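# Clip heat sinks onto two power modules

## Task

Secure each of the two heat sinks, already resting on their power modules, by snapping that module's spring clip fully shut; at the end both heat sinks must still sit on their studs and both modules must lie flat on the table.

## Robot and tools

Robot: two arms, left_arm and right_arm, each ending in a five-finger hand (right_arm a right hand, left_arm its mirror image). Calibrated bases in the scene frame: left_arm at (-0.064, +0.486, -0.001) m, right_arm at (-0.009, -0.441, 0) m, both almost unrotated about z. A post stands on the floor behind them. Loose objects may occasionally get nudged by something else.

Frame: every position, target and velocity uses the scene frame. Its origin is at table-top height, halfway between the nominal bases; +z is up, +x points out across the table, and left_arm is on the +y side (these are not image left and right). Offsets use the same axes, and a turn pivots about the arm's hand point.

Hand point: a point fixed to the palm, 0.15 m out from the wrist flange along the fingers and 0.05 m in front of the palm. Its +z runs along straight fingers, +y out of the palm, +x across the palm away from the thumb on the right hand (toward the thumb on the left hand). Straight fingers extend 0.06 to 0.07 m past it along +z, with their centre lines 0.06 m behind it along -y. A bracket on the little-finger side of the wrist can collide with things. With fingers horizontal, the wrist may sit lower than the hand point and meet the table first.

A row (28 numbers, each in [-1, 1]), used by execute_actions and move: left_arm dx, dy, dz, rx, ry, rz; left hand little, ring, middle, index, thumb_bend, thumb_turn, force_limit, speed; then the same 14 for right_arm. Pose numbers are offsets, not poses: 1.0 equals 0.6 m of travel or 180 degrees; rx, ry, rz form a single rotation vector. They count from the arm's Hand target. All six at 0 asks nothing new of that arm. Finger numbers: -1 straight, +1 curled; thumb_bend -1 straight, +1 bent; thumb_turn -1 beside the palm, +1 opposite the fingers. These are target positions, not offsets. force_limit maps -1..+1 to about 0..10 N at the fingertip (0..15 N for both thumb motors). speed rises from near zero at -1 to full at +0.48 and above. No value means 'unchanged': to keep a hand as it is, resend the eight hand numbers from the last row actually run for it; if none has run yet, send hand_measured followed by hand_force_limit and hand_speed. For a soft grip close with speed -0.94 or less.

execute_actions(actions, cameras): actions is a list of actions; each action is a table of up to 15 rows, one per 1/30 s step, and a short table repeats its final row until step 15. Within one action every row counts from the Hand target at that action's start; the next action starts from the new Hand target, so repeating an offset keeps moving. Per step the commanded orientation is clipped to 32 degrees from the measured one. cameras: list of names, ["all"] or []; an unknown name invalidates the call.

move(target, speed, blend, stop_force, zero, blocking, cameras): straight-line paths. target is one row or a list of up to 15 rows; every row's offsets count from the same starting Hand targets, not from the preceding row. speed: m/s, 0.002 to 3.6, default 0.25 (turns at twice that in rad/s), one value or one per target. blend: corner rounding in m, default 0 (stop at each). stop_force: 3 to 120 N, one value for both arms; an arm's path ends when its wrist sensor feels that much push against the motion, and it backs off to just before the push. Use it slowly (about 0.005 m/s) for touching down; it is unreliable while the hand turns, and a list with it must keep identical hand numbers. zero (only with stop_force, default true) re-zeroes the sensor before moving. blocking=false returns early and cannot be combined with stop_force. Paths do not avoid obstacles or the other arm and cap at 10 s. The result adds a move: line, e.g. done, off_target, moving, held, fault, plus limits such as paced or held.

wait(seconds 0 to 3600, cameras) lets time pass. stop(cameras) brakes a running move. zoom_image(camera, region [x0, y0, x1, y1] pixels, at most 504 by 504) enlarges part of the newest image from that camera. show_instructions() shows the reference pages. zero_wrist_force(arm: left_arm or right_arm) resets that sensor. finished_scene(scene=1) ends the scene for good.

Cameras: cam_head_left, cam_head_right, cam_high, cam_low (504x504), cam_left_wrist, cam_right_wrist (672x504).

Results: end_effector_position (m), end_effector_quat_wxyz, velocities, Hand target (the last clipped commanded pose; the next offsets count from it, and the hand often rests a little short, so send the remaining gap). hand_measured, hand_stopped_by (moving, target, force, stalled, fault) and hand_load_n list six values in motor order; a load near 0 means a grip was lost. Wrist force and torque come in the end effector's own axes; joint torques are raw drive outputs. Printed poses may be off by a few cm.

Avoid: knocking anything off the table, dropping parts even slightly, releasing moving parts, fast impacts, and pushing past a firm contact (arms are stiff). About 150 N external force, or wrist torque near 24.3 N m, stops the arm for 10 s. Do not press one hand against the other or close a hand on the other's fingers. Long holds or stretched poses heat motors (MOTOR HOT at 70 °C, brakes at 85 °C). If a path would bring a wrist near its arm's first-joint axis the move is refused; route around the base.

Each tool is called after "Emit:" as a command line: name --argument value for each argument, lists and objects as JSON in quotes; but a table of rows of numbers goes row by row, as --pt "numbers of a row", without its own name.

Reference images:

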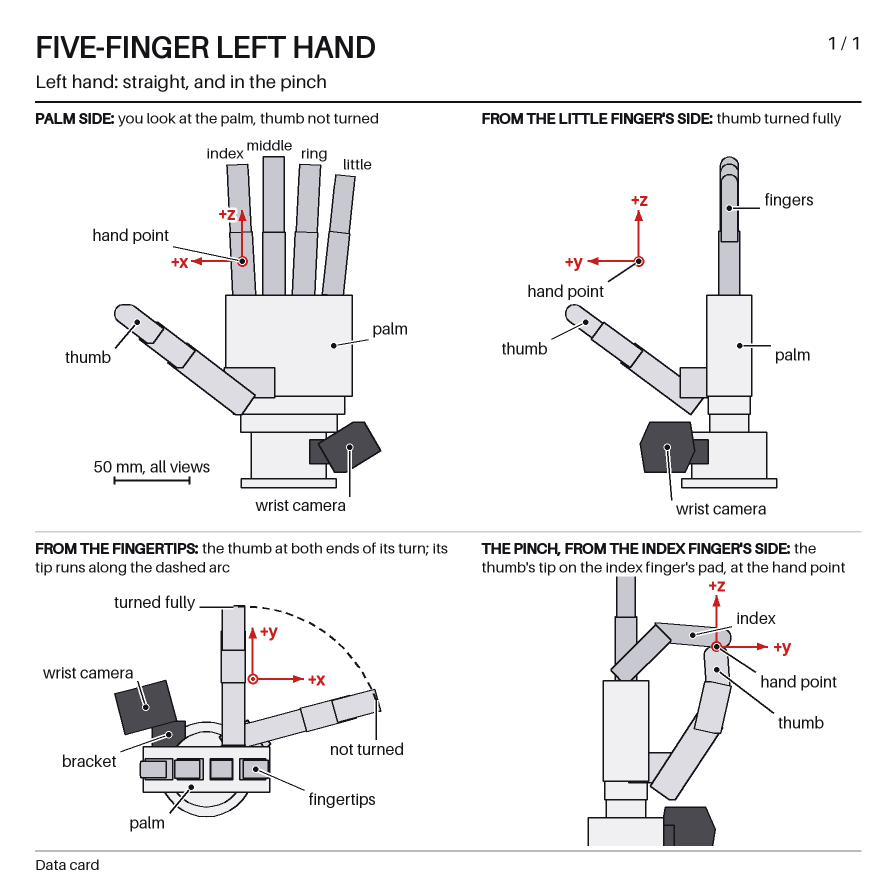

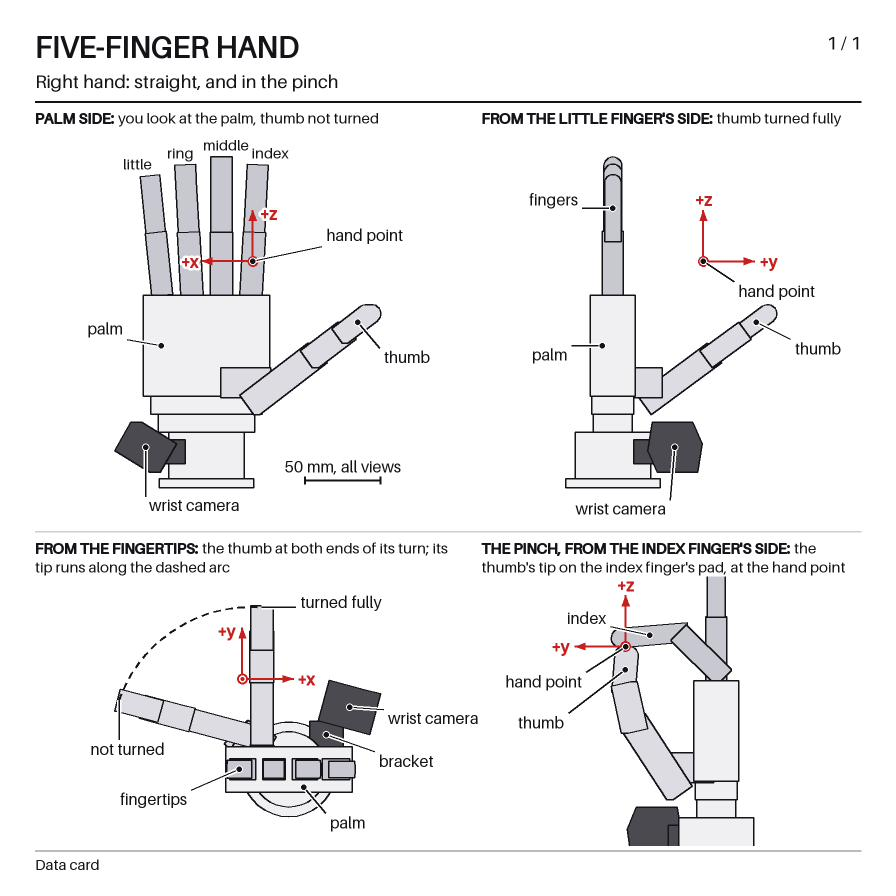

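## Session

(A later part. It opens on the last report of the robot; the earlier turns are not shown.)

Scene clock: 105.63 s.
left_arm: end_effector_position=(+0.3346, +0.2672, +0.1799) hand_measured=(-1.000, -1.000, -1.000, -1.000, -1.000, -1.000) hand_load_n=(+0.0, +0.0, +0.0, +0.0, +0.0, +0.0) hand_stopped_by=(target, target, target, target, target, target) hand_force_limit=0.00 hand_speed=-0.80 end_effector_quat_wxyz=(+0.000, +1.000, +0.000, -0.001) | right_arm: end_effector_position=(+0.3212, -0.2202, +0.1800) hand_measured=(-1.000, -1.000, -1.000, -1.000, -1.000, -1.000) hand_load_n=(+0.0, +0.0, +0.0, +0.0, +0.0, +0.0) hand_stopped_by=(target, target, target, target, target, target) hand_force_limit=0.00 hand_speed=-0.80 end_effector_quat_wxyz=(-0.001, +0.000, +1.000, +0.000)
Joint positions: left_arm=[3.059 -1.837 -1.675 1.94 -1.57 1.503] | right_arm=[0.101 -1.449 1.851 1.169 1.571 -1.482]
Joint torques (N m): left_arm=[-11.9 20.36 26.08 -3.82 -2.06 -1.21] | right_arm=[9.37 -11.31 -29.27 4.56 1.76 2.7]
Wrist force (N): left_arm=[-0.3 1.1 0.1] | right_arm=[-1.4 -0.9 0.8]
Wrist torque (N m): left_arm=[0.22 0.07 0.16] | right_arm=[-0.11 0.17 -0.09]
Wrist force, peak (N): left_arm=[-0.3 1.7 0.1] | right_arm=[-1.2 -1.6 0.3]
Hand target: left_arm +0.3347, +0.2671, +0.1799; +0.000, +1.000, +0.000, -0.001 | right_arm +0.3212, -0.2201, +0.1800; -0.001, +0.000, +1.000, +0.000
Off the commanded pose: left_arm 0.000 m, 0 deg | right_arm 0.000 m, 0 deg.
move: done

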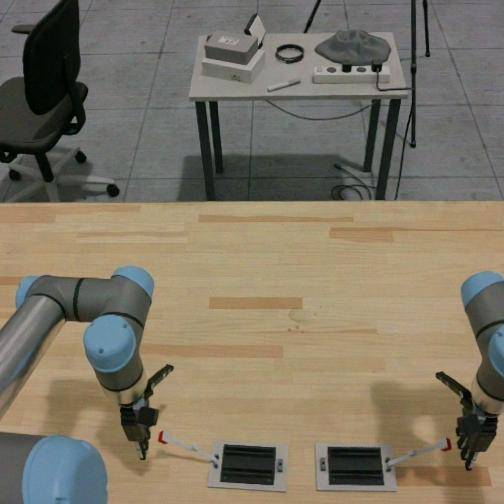

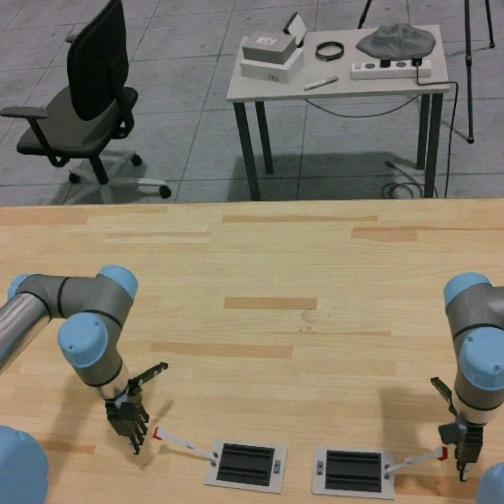

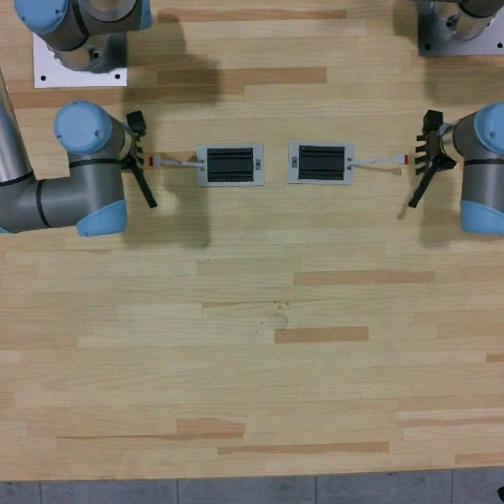

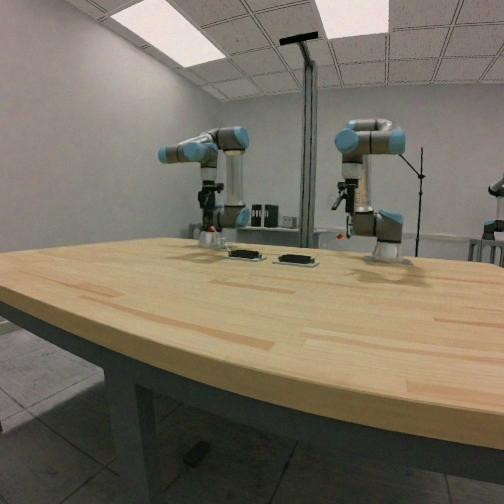

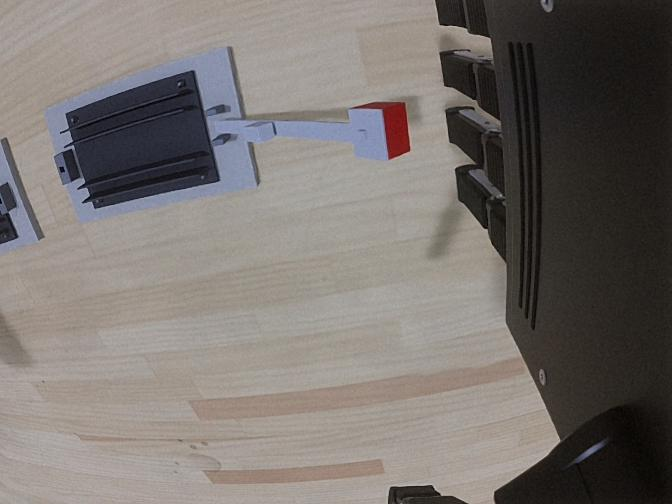

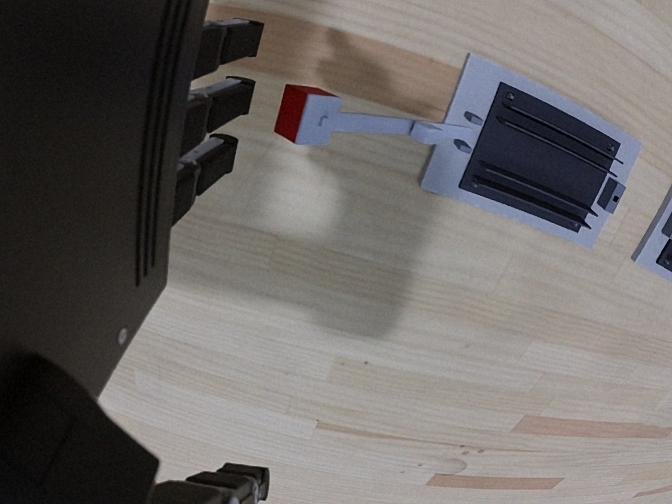

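Emit:
move --target '[0,-0.0667,0,0,0,0,-1,-1,-1,-1,-1,-1,0,-0.8,0,0.0667,0,0,0,0,-1,-1,-1,-1,-1,-1,0,-0.8]' --cameras '["all"]' --speed 0.04 --stop_force 8

Emit:
zoom_image --camera "cam_high" --region '[100, 100, 240, 220]'

Emit:
zoom_image --camera "cam_high" --region '[320, 100, 460, 220]'

Emit:
zoom_image --camera "cam_low" --region '[180, 180, 380, 290]'

Scene clock: 112.33 s.
left_arm: end_effector_position=(+0.3347, +0.2271, +0.1799) hand_measured=(-1.000, -1.000, -1.000, -1.000, -1.000, -1.000) hand_load_n=(+0.0, +0.0, +0.0, +0.0, +0.0, +0.0) hand_stopped_by=(target, target, target, target, target, target) hand_force_limit=0.00 hand_speed=-0.80 end_effector_quat_wxyz=(+0.000, +1.000, +0.000, -0.001) | right_arm: end_effector_position=(+0.3212, -0.1800, +0.1800) hand_measured=(-1.000, -1.000, -1.000, -1.000, -1.000, -1.000) hand_load_n=(+0.0, +0.0, +0.0, +0.0, +0.0, +0.0) hand_stopped_by=(target, target, target, target, target, target) hand_force_limit=0.00 hand_speed=-0.80 end_effector_quat_wxyz=(-0.001, +0.000, +1.000, +0.000)
Joint positions: left_arm=[2.956 -1.878 -1.621 1.927 -1.57 1.4] | right_arm=[0.224 -1.399 1.793 1.178 1.571 -1.359]
Joint torques (N m): left_arm=[-12.59 22.14 22.88 -4.05 -1.91 -1.6] | right_arm=[8.04 -12.83 -28.49 4.55 1.7 2.57]
Wrist force (N): left_arm=[-0.4 0.5 0.5] | right_arm=[-1.2 -1.2 0.6]
Wrist torque (N m): left_arm=[0.15 0.10 0.17] | right_arm=[-0.03 0.16 -0.08]
Wrist force, peak (N): left_arm=[-0.6 1.3 0.5] | right_arm=[-1.2 -1.7 0.6]
Hand target: left_arm +0.3347, +0.2271, +0.1799; +0.000, +1.000, +0.000, -0.001 | right_arm +0.3212, -0.1800, +0.1800; -0.001, +0.000, +1.000, +0.000
Off the commanded pose: left_arm 0.000 m, 0 deg | right_arm 0.000 m, 0 deg.
move: done

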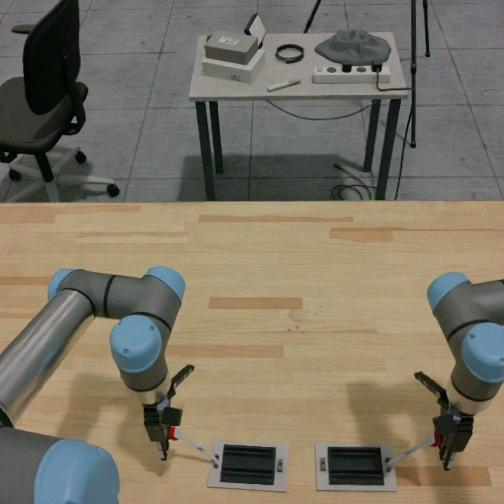

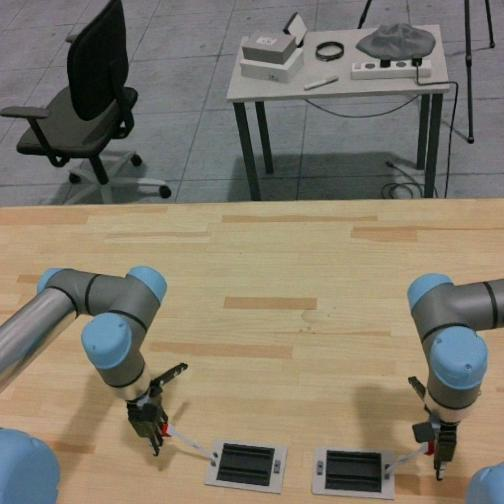

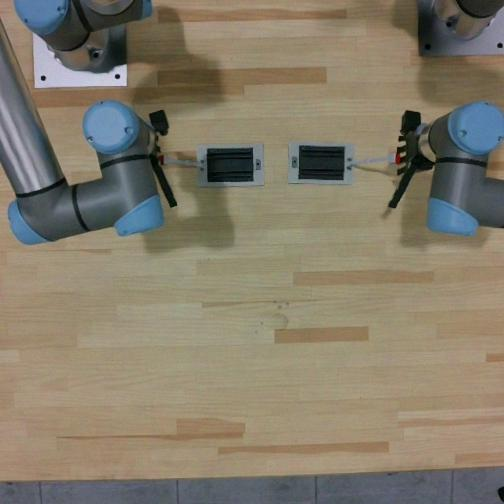

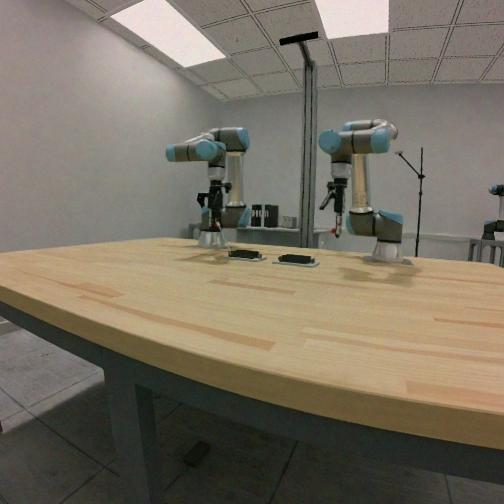

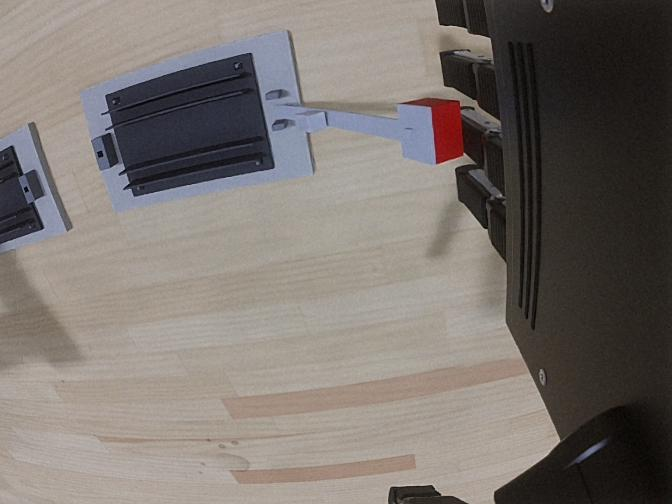

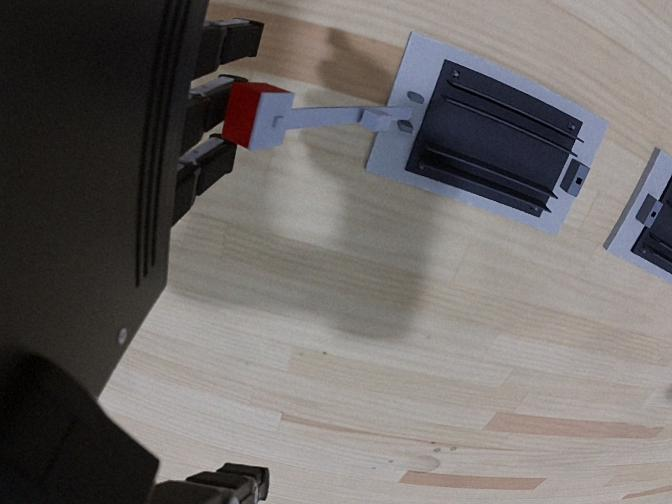

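Scaled by 3.600 from the camera's image (finer frame: 720x720).

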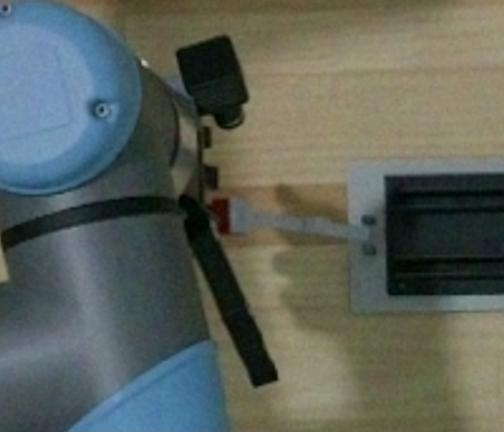

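Scaled by 3.600 from the camera's image (finer frame: 720x720).

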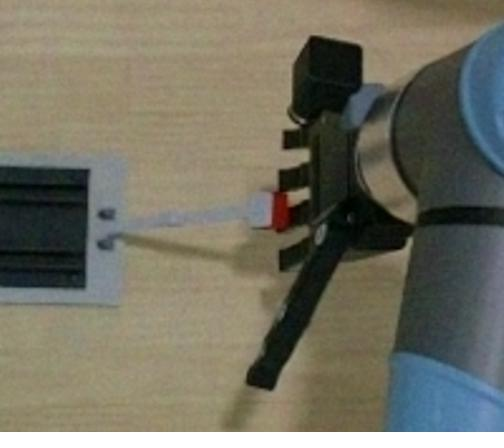

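Scaled by 2.520 from the camera's image (finer frame: 720x720).

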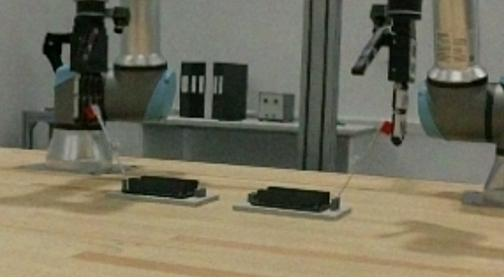

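Emit:
move --target '[0,0.0667,0,0,0,0,-1,-1,-1,-1,-1,-1,0,-0.8,0,-0.0667,0,0,0,0,-1,-1,-1,-1,-1,-1,0,-0.8]' --cameras '["cam_low", "cam_high","cam_left_wrist","cam_right_wrist"]' --speed 0.1

Emit:
zoom_image --camera "cam_low" --region '[180, 180, 380, 290]'

Scene clock: 115.77 s.
left_arm: end_effector_position=(+0.3347, +0.2670, +0.1799) hand_measured=(-1.000, -1.000, -1.000, -1.000, -1.000, -1.000) hand_load_n=(+0.0, +0.0, +0.0, +0.0, +0.0, +0.0) hand_stopped_by=(target, target, target, target, target, target) hand_force_limit=0.00 hand_speed=-0.80 end_effector_quat_wxyz=(+0.000, +1.000, +0.000, -0.001) | right_arm: end_effector_position=(+0.3212, -0.2200, +0.1800) hand_measured=(-1.000, -1.000, -1.000, -1.000, -1.000, -1.000) hand_load_n=(+0.0, +0.0, +0.0, +0.0, +0.0, +0.0) hand_stopped_by=(target, target, target, target, target, target) hand_force_limit=0.00 hand_speed=-0.80 end_effector_quat_wxyz=(-0.001, +0.000, +1.000, +0.000)
Joint positions: left_arm=[3.058 -1.837 -1.675 1.94 -1.57 1.502] | right_arm=[0.102 -1.448 1.851 1.169 1.571 -1.481]
Joint torques (N m): left_arm=[11.59 31.84 7.76 -0.52 2.26 1.36] | right_arm=[-6.09 -37.37 -3.75 0.37 -1.91 -2.17]
Wrist force (N): left_arm=[-0.4 1.2 0.3] | right_arm=[-1.3 -0.4 0.8]
Wrist torque (N m): left_arm=[0.24 0.08 -0.01] | right_arm=[-0.03 0.15 0.00]
Wrist force, peak (N): left_arm=[-0.3 1.5 0.3] | right_arm=[-1.6 -1.4 0.8]
Hand target: left_arm +0.3347, +0.2671, +0.1799; +0.000, +1.000, +0.000, -0.001 | right_arm +0.3212, -0.2201, +0.1800; -0.001, +0.000, +1.000, +0.000
Off the commanded pose: left_arm 0.000 m, 0 deg | right_arm 0.000 m, 0 deg.
move: done
Images, in order (width x height): cam_high 504x504, cam_low 504x504, cam_left_wrist 672x504, cam_right_wrist 672x504.

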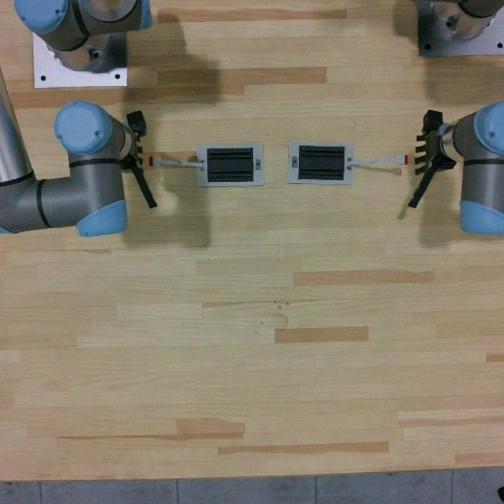

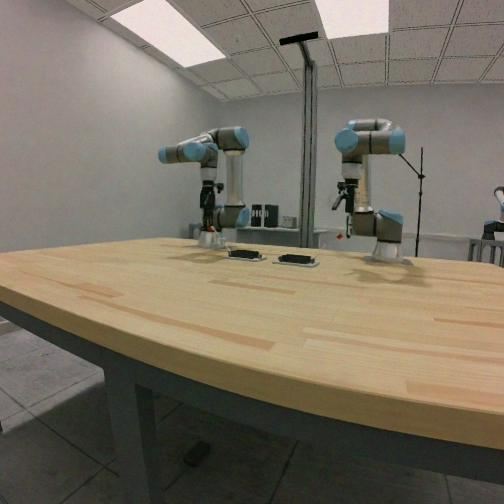

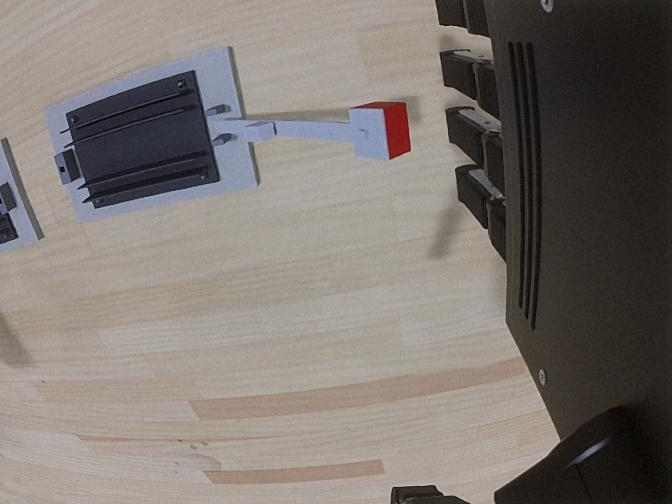

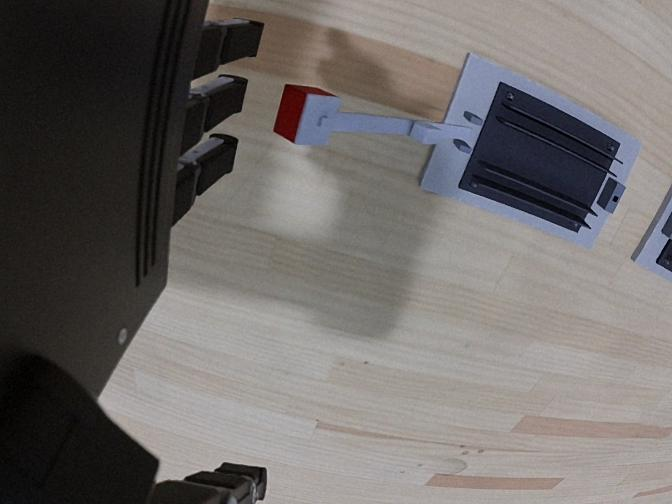

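Scaled by 2.520 from the camera's image (finer frame: 720x720).

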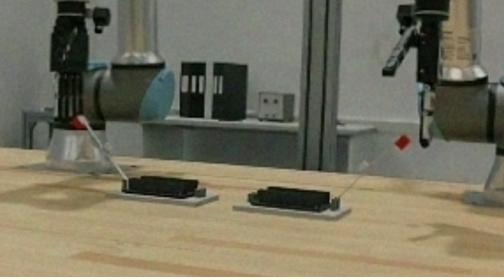

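Emit:
move --target '[0,0,0,0,0,0,-1,-1,-1,-1,-1,-1,0,-0.8,0,0.1,0.02,0,0,0,-1,-1,-1,-1,-1,-1,0,-0.8]' --cameras '["cam_low"]' --speed 0.08

Emit:
zoom_image --camera "cam_low" --region '[180, 180, 380, 290]'

Emit:
move --target '[0,0,0,0,0,0,-1,-1,-1,-1,-1,-1,0,-0.8,0,-0.1,0,0,0,0,-1,-1,-1,-1,-1,-1,0,-0.8]' --cameras '["cam_low"]' --speed 0.35 --blocking false

Emit:
zoom_image --camera "cam_low" --region '[180, 180, 380, 290]'

Scene clock: 144.77 s.
left_arm: end_effector_position=(+0.3347, +0.2671, +0.1799) hand_measured=(-1.000, -1.000, -1.000, -1.000, -1.000, -1.000) hand_load_n=(+0.0, +0.0, +0.0, +0.0, -0.5, +0.0) hand_stopped_by=(target, target, target, target, target, target) hand_force_limit=0.00 hand_speed=-0.80 end_effector_quat_wxyz=(+0.000, +1.000, +0.000, -0.001) | right_arm: end_effector_position=(+0.3212, -0.1602, +0.1920) hand_measured=(-1.000, -1.000, -1.000, -1.000, -1.000, -1.000) hand_load_n=(+0.0, +0.0, +0.0, +0.0, +0.0, +0.0) hand_stopped_by=(target, target, target, target, target, target) hand_force_limit=0.00 hand_speed=-0.80 end_effector_quat_wxyz=(-0.001, +0.000, +1.000, +0.000)
Joint positions: left_arm=[3.059 -1.837 -1.675 1.94 -1.57 1.503] | right_arm=[0.28 -1.382 1.74 1.214 1.571 -1.303]
Joint torques (N m): left_arm=[11.06 31.47 5.07 -0.68 2.15 1.73] | right_arm=[10.18 -16.46 -28.37 4.46 1.22 2.65]
Wrist force (N): left_arm=[-0.4 1.1 0.5] | right_arm=[-1.5 -1.0 0.8]
Wrist torque (N m): left_arm=[0.21 0.09 0.00] | right_arm=[0.05 0.21 -0.09]
Wrist force, peak (N): left_arm=[-0.6 1.4 0.6] | right_arm=[-1.1 -9.0 -5.0]
Hand target: left_arm +0.3347, +0.2671, +0.1799; +0.000, +1.000, +0.000, -0.001 | right_arm +0.3212, -0.1601, +0.1920; -0.001, +0.000, +1.000, +0.000
Off the commanded pose: left_arm 0.000 m, 0 deg | right_arm 0.000 m, 0 deg.
move: done

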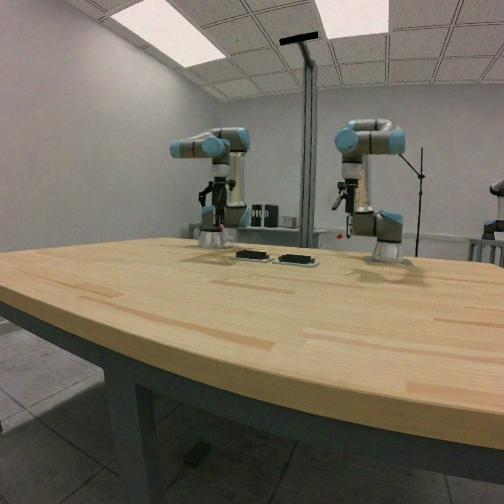

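Scaled by 2.520 from the camera's image (finer frame: 720x720).

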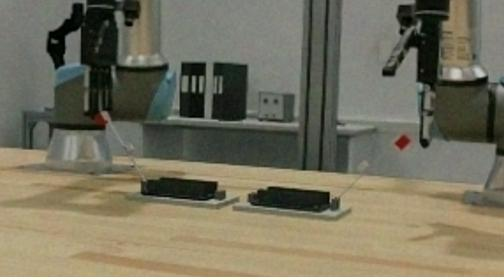

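Scene clock: 145.27 s.
left_arm: end_effector_position=(+0.3347, +0.2671, +0.1799) hand_measured=(-1.000, -1.000, -1.000, -1.000, -1.000, -1.000) hand_load_n=(+0.0, +0.0, +0.0, +0.0, +0.0, +0.0) hand_stopped_by=(target, target, target, target, target, target) hand_force_limit=0.00 hand_speed=-0.80 end_effector_quat_wxyz=(+0.000, +1.000, +0.000, -0.001) | right_arm: end_effector_position=(+0.3209, -0.2107, +0.1916) hand_measured=(-1.000, -1.000, -1.000, -1.000, -1.000, -1.000) hand_load_n=(+0.0, +0.0, +0.0, +0.0, +0.0, +0.0) hand_stopped_by=(target, target, target, target, target, target) hand_force_limit=0.00 hand_speed=-0.80 end_effector_quat_wxyz=(-0.001, +0.001, +1.000, -0.002) end_effector_velocity=(+0.002, -0.069, +0.002) end_effector_angular_velocity=(+0.018, -0.005, +0.010)
Joint positions: left_arm=[3.059 -1.837 -1.675 1.94 -1.57 1.503] | right_arm=[0.135 -1.448 1.818 1.203 1.575 -1.446]
Joint velocities: left_arm=[within noise] | right_arm=[-0.231 -0.088 0.096 -0.016 -0.017 -0.241]
Joint torques (N m): left_arm=[11.5 32.03 6.53 -0.64 2.18 1.61] | right_arm=[-4.21 -37.64 -4.03 0.15 -2.2 -2.42]
Wrist force (N): left_arm=[-0.4 1.4 0.5] | right_arm=[-1.2 -0.7 0.8]
Wrist torque (N m): left_arm=[0.24 0.09 -0.01] | right_arm=[0.00 0.15 0.03]
Wrist force, peak (N): left_arm=[-0.4 1.5 0.5] | right_arm=[-1.2 -1.1 0.8]
Hand target: left_arm +0.3347, +0.2671, +0.1799; +0.000, +1.000, +0.000, -0.001 | right_arm +0.3212, -0.2201, +0.1920; -0.001, +0.000, +1.000, +0.000
Off the commanded pose: left_arm 0.000 m, 0 deg | right_arm 0.009 m, 0 deg.
move: running

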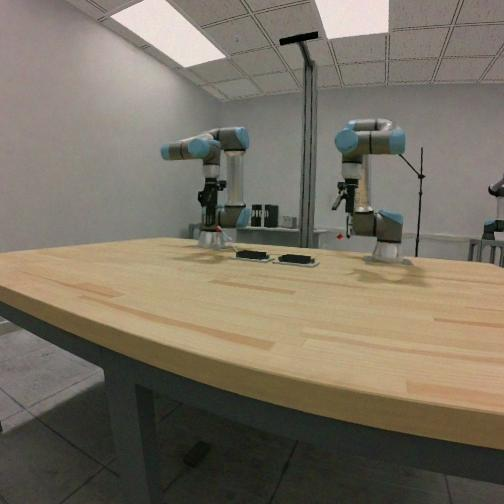

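Scaled by 2.520 from the camera's image (finer frame: 720x720).

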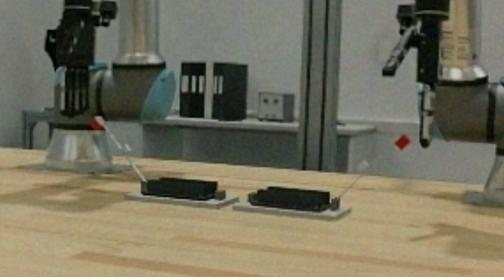

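Emit:
execute_actions --actions '[]'

Emit:
zoom_image --camera "cam_low" --region '[180, 200, 340, 290]'

Emit:
zoom_image --camera "cam_high" --region '[120, 120, 260, 210]'

Emit:
zoom_image --camera "cam_right_wrist" --region '[200, 0, 672, 300]'

Emit:
zoom_image --camera "cam_head_left" --region '[100, 400, 300, 504]'

Scene clock: 153.73 s.
left_arm: end_effector_position=(+0.3347, +0.2671, +0.1799) hand_measured=(-1.000, -1.000, -1.000, -1.000, -1.000, -1.000) hand_load_n=(+0.0, +0.0, +0.0, +0.0, +0.0, +0.0) hand_stopped_by=(target, target, target, target, target, target) hand_force_limit=0.00 hand_speed=-0.80 end_effector_quat_wxyz=(+0.000, +1.000, +0.000, -0.001) | right_arm: end_effector_position=(+0.3212, -0.2201, +0.1920) hand_measured=(-1.000, -1.000, -1.000, -1.000, -1.000, -1.000) hand_load_n=(+0.0, +0.0, +0.0, +0.0, +0.0, +0.0) hand_stopped_by=(target, target, target, target, target, target) hand_force_limit=0.00 hand_speed=-0.80 end_effector_quat_wxyz=(-0.001, +0.000, +1.000, +0.000)
Joint positions: left_arm=[3.059 -1.837 -1.675 1.94 -1.57 1.503] | right_arm=[0.102 -1.46 1.831 1.201 1.571 -1.482]
Joint velocities: within noise
Joint torques (N m): left_arm=[12.57 32.23 5.85 -0.8 2.38 1.82] | right_arm=[-8.18 -37.17 -4.18 0.33 -1.93 -2.31]
Wrist force (N): left_arm=[-0.5 1.1 0.4] | right_arm=[-1.2 -0.3 0.7]
Wrist torque (N m): left_arm=[0.21 0.11 -0.01] | right_arm=[0.01 0.15 0.01]
Wrist force, peak (N): left_arm=[-0.5 1.6 0.4] | right_arm=[-1.6 -0.3 0.7]
Hand target: left_arm +0.3347, +0.2671, +0.1799; +0.000, +1.000, +0.000, -0.001 | right_arm +0.3212, -0.2201, +0.1920; -0.001, +0.000, +1.000, +0.000
Off the commanded pose: left_arm 0.000 m, 0 deg | right_arm 0.000 m, 0 deg.
earlier move: done

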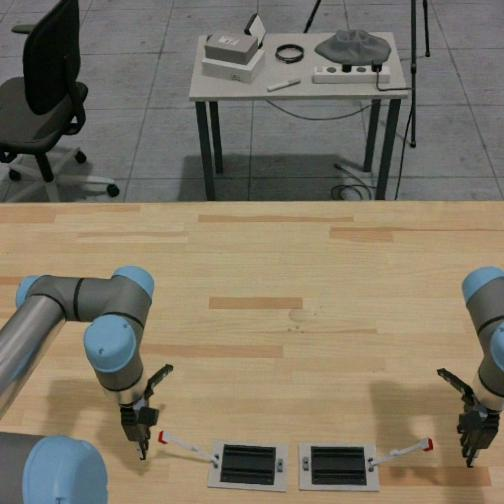

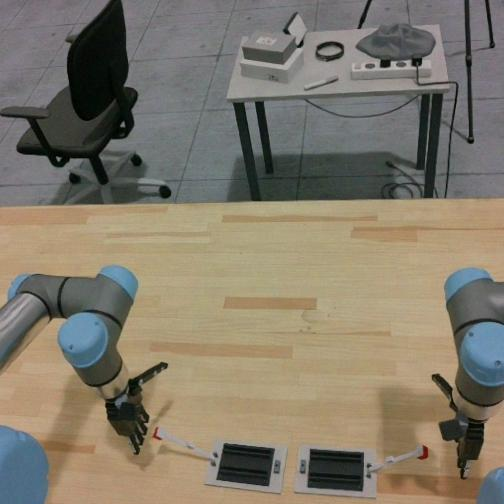

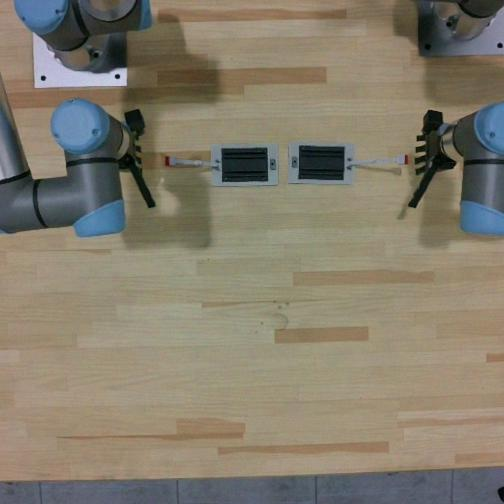

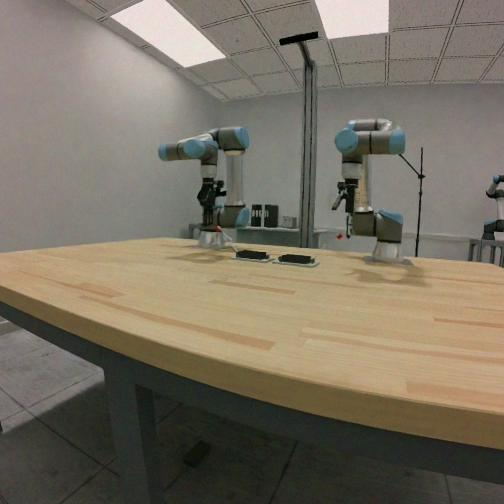

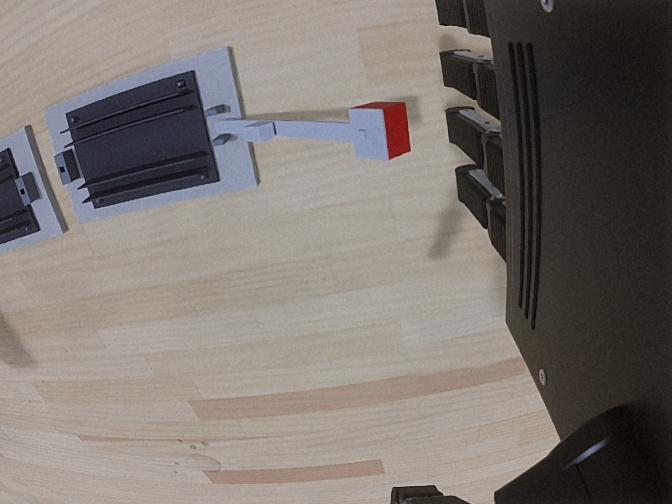

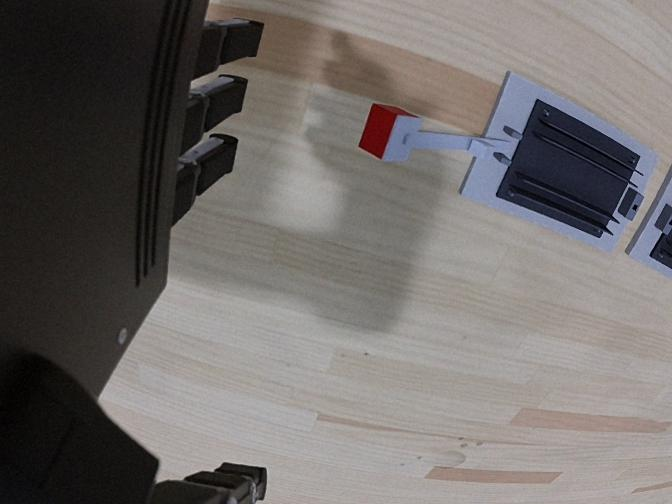

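Scaled by 3.150 from the camera's image (finer frame: 720x720).

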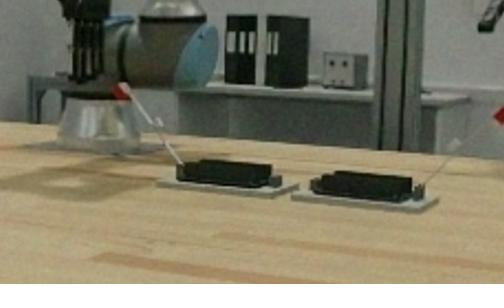

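Scaled by 3.600 from the camera's image (finer frame: 720x720).

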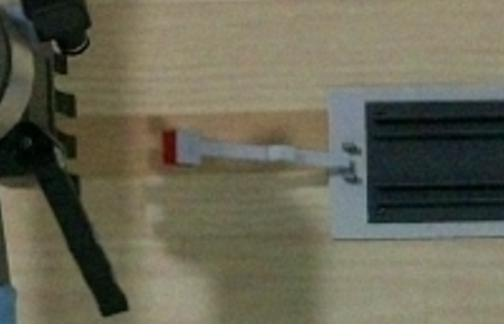

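Scaled by 1.068 from the camera's image (finer frame: 960x720).

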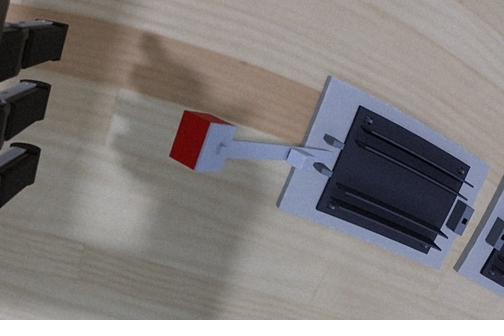

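Scaled by 2.520 from the camera's image (finer frame: 720x720).

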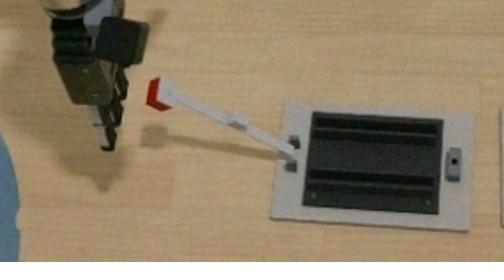

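Emit:
move --target '[0,0,0,0,0,0,-1,-1,-1,-1,-1,-1,0,-0.8,0,0,-0.075,0,0,0,-1,-1,-1,-1,-1,-1,0,-0.8]' --cameras '[]' --speed 0.1

Emit:
move --target '[0,0,0,0,0,0,-1,-1,-1,-1,-1,-1,0,-0.8,0,0.1,0,0,0,0,-1,-1,-1,-1,-1,-1,0,-0.8]' --cameras '["cam_low", "cam_high"]' --speed 0.04 --stop_force 4

Emit:
zoom_image --camera "cam_low" --region '[180, 200, 340, 290]'

Emit:
zoom_image --camera "cam_high" --region '[120, 120, 260, 210]'

Scene clock: 161.43 s.
left_arm: end_effector_position=(+0.3347, +0.2671, +0.1799) hand_measured=(-1.000, -1.000, -1.000, -1.000, -1.000, -1.000) hand_load_n=(+0.0, +0.0, +0.0, +0.0, +0.0, +0.0) hand_stopped_by=(target, target, target, target, target, target) hand_force_limit=0.00 hand_speed=-0.80 end_effector_quat_wxyz=(+0.000, +1.000, +0.000, -0.001) | right_arm: end_effector_position=(+0.3212, -0.2201, +0.1472) hand_measured=(-1.000, -1.000, -1.000, -1.000, -1.000, -1.000) hand_load_n=(+0.0, +0.0, +0.0, +0.0, +0.0, +0.0) hand_stopped_by=(target, target, target, target, target, target) hand_force_limit=0.00 hand_speed=-0.80 end_effector_quat_wxyz=(-0.001, +0.000, +1.000, +0.000)
Joint positions: left_arm=[3.059 -1.837 -1.675 1.94 -1.57 1.503] | right_arm=[0.101 -1.414 1.903 1.082 1.571 -1.482]
Joint torques (N m): left_arm=[11.22 32.55 6.1 -0.86 2.09 1.83] | right_arm=[7.59 -11.36 -1.98 0.45 -1.64 2.52]
Wrist force (N): left_arm=[-0.6 1.2 0.5] | right_arm=[-1.0 -0.2 1.4]
Wrist torque (N m): left_arm=[0.23 0.12 -0.01] | right_arm=[-0.01 0.10 0.04]
Wrist force, peak (N): left_arm=[-0.5 1.5 0.6] | right_arm=[-1.4 -0.4 1.4]
Hand target: left_arm +0.3347, +0.2671, +0.1799; +0.000, +1.000, +0.000, -0.001 | right_arm +0.3212, -0.2201, +0.1470; -0.001, +0.000, +1.000, +0.000
Off the commanded pose: left_arm 0.000 m, 0 deg | right_arm 0.000 m, 0 deg.
move: done

Scene clock: 164.17 s.
left_arm: end_effector_position=(+0.3347, +0.2671, +0.1799) hand_measured=(-1.000, -1.000, -1.000, -1.000, -1.000, -1.000) hand_load_n=(+0.0, +0.0, +0.0, -0.5, +0.0, +0.0) hand_stopped_by=(target, target, target, target, target, target) hand_force_limit=0.00 hand_speed=-0.80 end_effector_quat_wxyz=(+0.000, +1.000, +0.000, -0.001) | right_arm: end_effector_position=(+0.3212, -0.1612, +0.1470) hand_measured=(-1.000, -1.000, -1.000, -1.000, -1.000, -1.000) hand_load_n=(+0.0, +0.0, +0.0, +0.0, +0.0, +0.0) hand_stopped_by=(target, target, target, target, target, target) hand_force_limit=0.00 hand_speed=-0.80 end_effector_quat_wxyz=(-0.001, +0.000, +1.000, +0.000)
Joint positions: left_arm=[3.059 -1.837 -1.675 1.94 -1.57 1.503] | right_arm=[0.277 -1.34 1.813 1.099 1.571 -1.306]
Joint torques (N m): left_arm=[11.22 32.6 5.85 -0.76 2.35 1.69] | right_arm=[-7.86 -41.52 -3.26 0.31 -2.02 -2.46]
Wrist force (N): left_arm=[-0.6 1.1 0.5] | right_arm=[-1.4 -0.4 0.8]
Wrist torque (N m): left_arm=[0.20 0.13 -0.02] | right_arm=[0.07 0.18 0.00]
Wrist force, peak (N): left_arm=[-0.5 1.4 0.6] | right_arm=[-1.4 -5.6 -4.4]
Hand target: left_arm +0.3347, +0.2671, +0.1799; +0.000, +1.000, +0.000, -0.001 | right_arm +0.3212, -0.1612, +0.1470; -0.001, +0.000, +1.000, +0.000 (not the last commanded pose)
Off the commanded pose: left_arm 0.000 m, 0 deg | right_arm 0.001 m, 0 deg.
move: contact (right_arm)
Images, in order (width x height): cam_high 504x504, cam_low 504x504.

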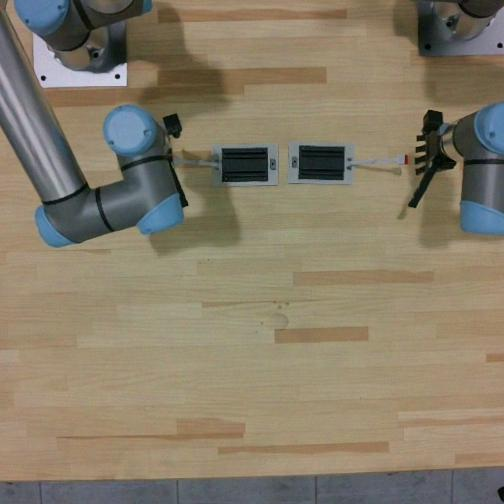

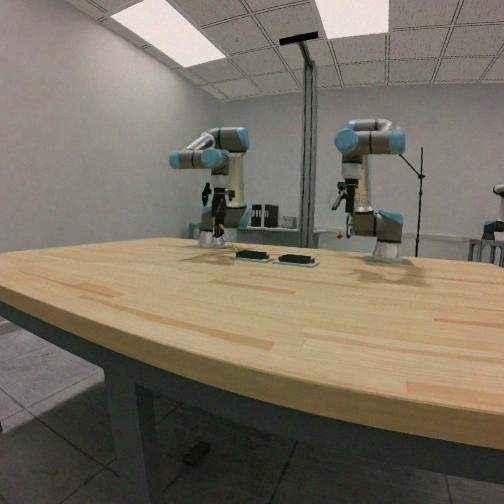

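Scaled by 3.150 from the camera's image (finer frame: 720x720).

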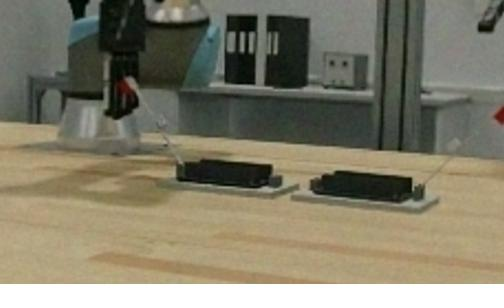

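Scaled by 3.600 from the camera's image (finer frame: 720x720).

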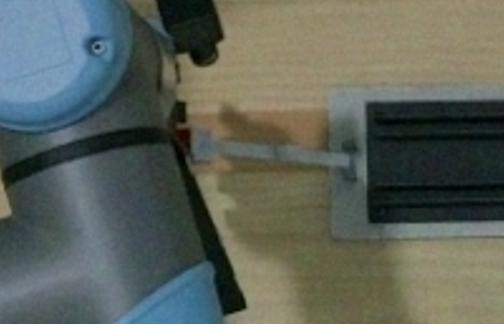

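Emit:
move --pt "0 0 0 0 0 0 -1 -1 -1 -1 -1 -1 0 -0.8 0 0.0215 0.0203 0 0 0 -1 -1 -1 -1 -1 -1 0 -0.8" --pt "0 0 0 0 0 0 -1 -1 -1 -1 -1 -1 0 -0.8 0 0.0487 0.0373 0 0 0 -1 -1 -1 -1 -1 -1 0 -0.8" --pt "0 0 0 0 0 0 -1 -1 -1 -1 -1 -1 0 -0.8 0 0.1053 0.0608 0 0 0 -1 -1 -1 -1 -1 -1 0 -0.8" --cameras '["cam_low", "cam_high", "cam_right_wrist"]' --speed 0.04 --blend 0.01 --stop_force 6

Emit:
zoom_image --camera "cam_low" --region '[180, 200, 340, 290]'

Emit:
zoom_image --camera "cam_high" --region '[120, 120, 260, 210]'

Scene clock: 179.70 s.
left_arm: end_effector_position=(+0.3347, +0.2671, +0.1799) hand_measured=(-1.000, -1.000, -1.000, -1.000, -1.000, -1.000) hand_load_n=(+0.0, +0.0, +0.0, +0.0, +0.0, +0.0) hand_stopped_by=(target, target, target, target, target, target) hand_force_limit=0.00 hand_speed=-0.80 end_effector_quat_wxyz=(+0.000, +1.000, +0.000, -0.001) | right_arm: end_effector_position=(+0.3212, -0.0981, +0.1835) hand_measured=(-1.000, -1.000, -1.000, -1.000, -1.000, -1.000) hand_load_n=(+0.5, +0.0, -0.5, +0.0, +0.0, +0.0) hand_stopped_by=(target, target, target, target, target, target) hand_force_limit=0.00 hand_speed=-0.80 end_effector_quat_wxyz=(-0.001, +0.000, +1.000, +0.000)
Joint positions: left_arm=[3.059 -1.837 -1.675 1.94 -1.57 1.503] | right_arm=[0.439 -1.281 1.634 1.219 1.57 -1.145]
Joint torques (N m): left_arm=[10.56 32.15 5.83 -0.72 2.07 1.69] | right_arm=[7.59 -18.9 -28.59 4.5 1.81 2.49]
Wrist force (N): left_arm=[-0.5 1.2 0.5] | right_arm=[-1.1 -0.4 1.1]
Wrist torque (N m): left_arm=[0.22 0.11 -0.01] | right_arm=[0.03 0.13 -0.06]
Wrist force, peak (N): left_arm=[-0.5 1.4 0.7] | right_arm=[-1.6 -0.6 1.4]
Hand target: left_arm +0.3347, +0.2671, +0.1799; +0.000, +1.000, +0.000, -0.001 | right_arm +0.3212, -0.0981, +0.1835; -0.001, +0.000, +1.000, +0.000
Off the commanded pose: left_arm 0.000 m, 0 deg | right_arm 0.000 m, 0 deg.
move: done; blend cut to 0.0089 m at target 1, 0.0096 m at target 2
Images, in order (width x height): cam_high 504x504, cam_low 504x504, cam_right_wrist 672x504.

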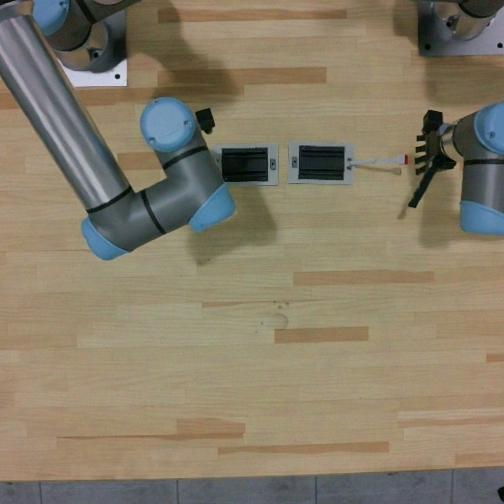

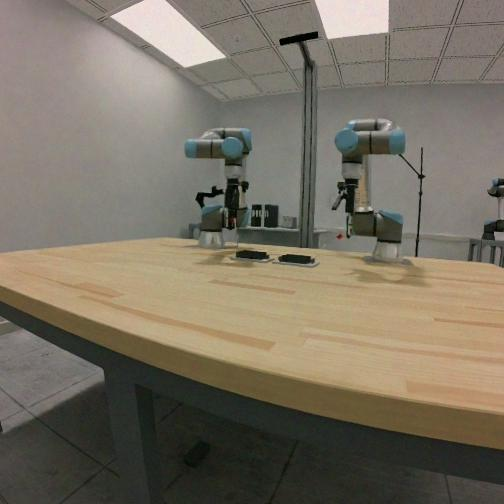

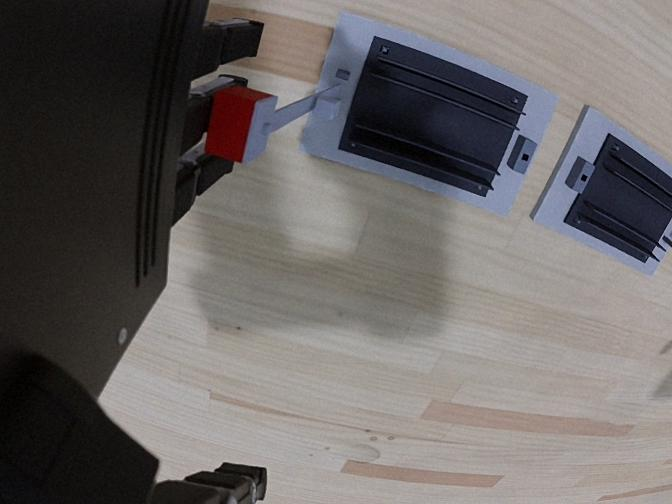

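Scaled by 3.150 from the camera's image (finer frame: 720x720).

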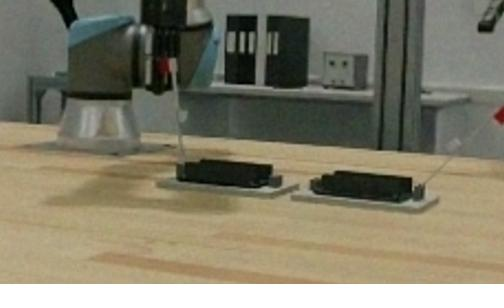

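Scaled by 3.600 from the camera's image (finer frame: 720x720).

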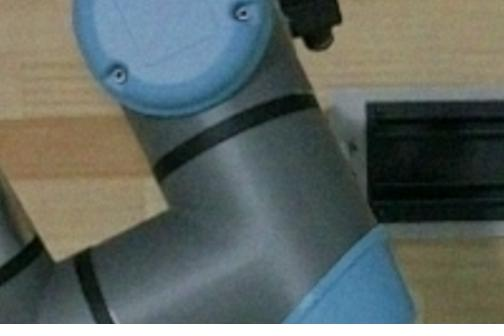

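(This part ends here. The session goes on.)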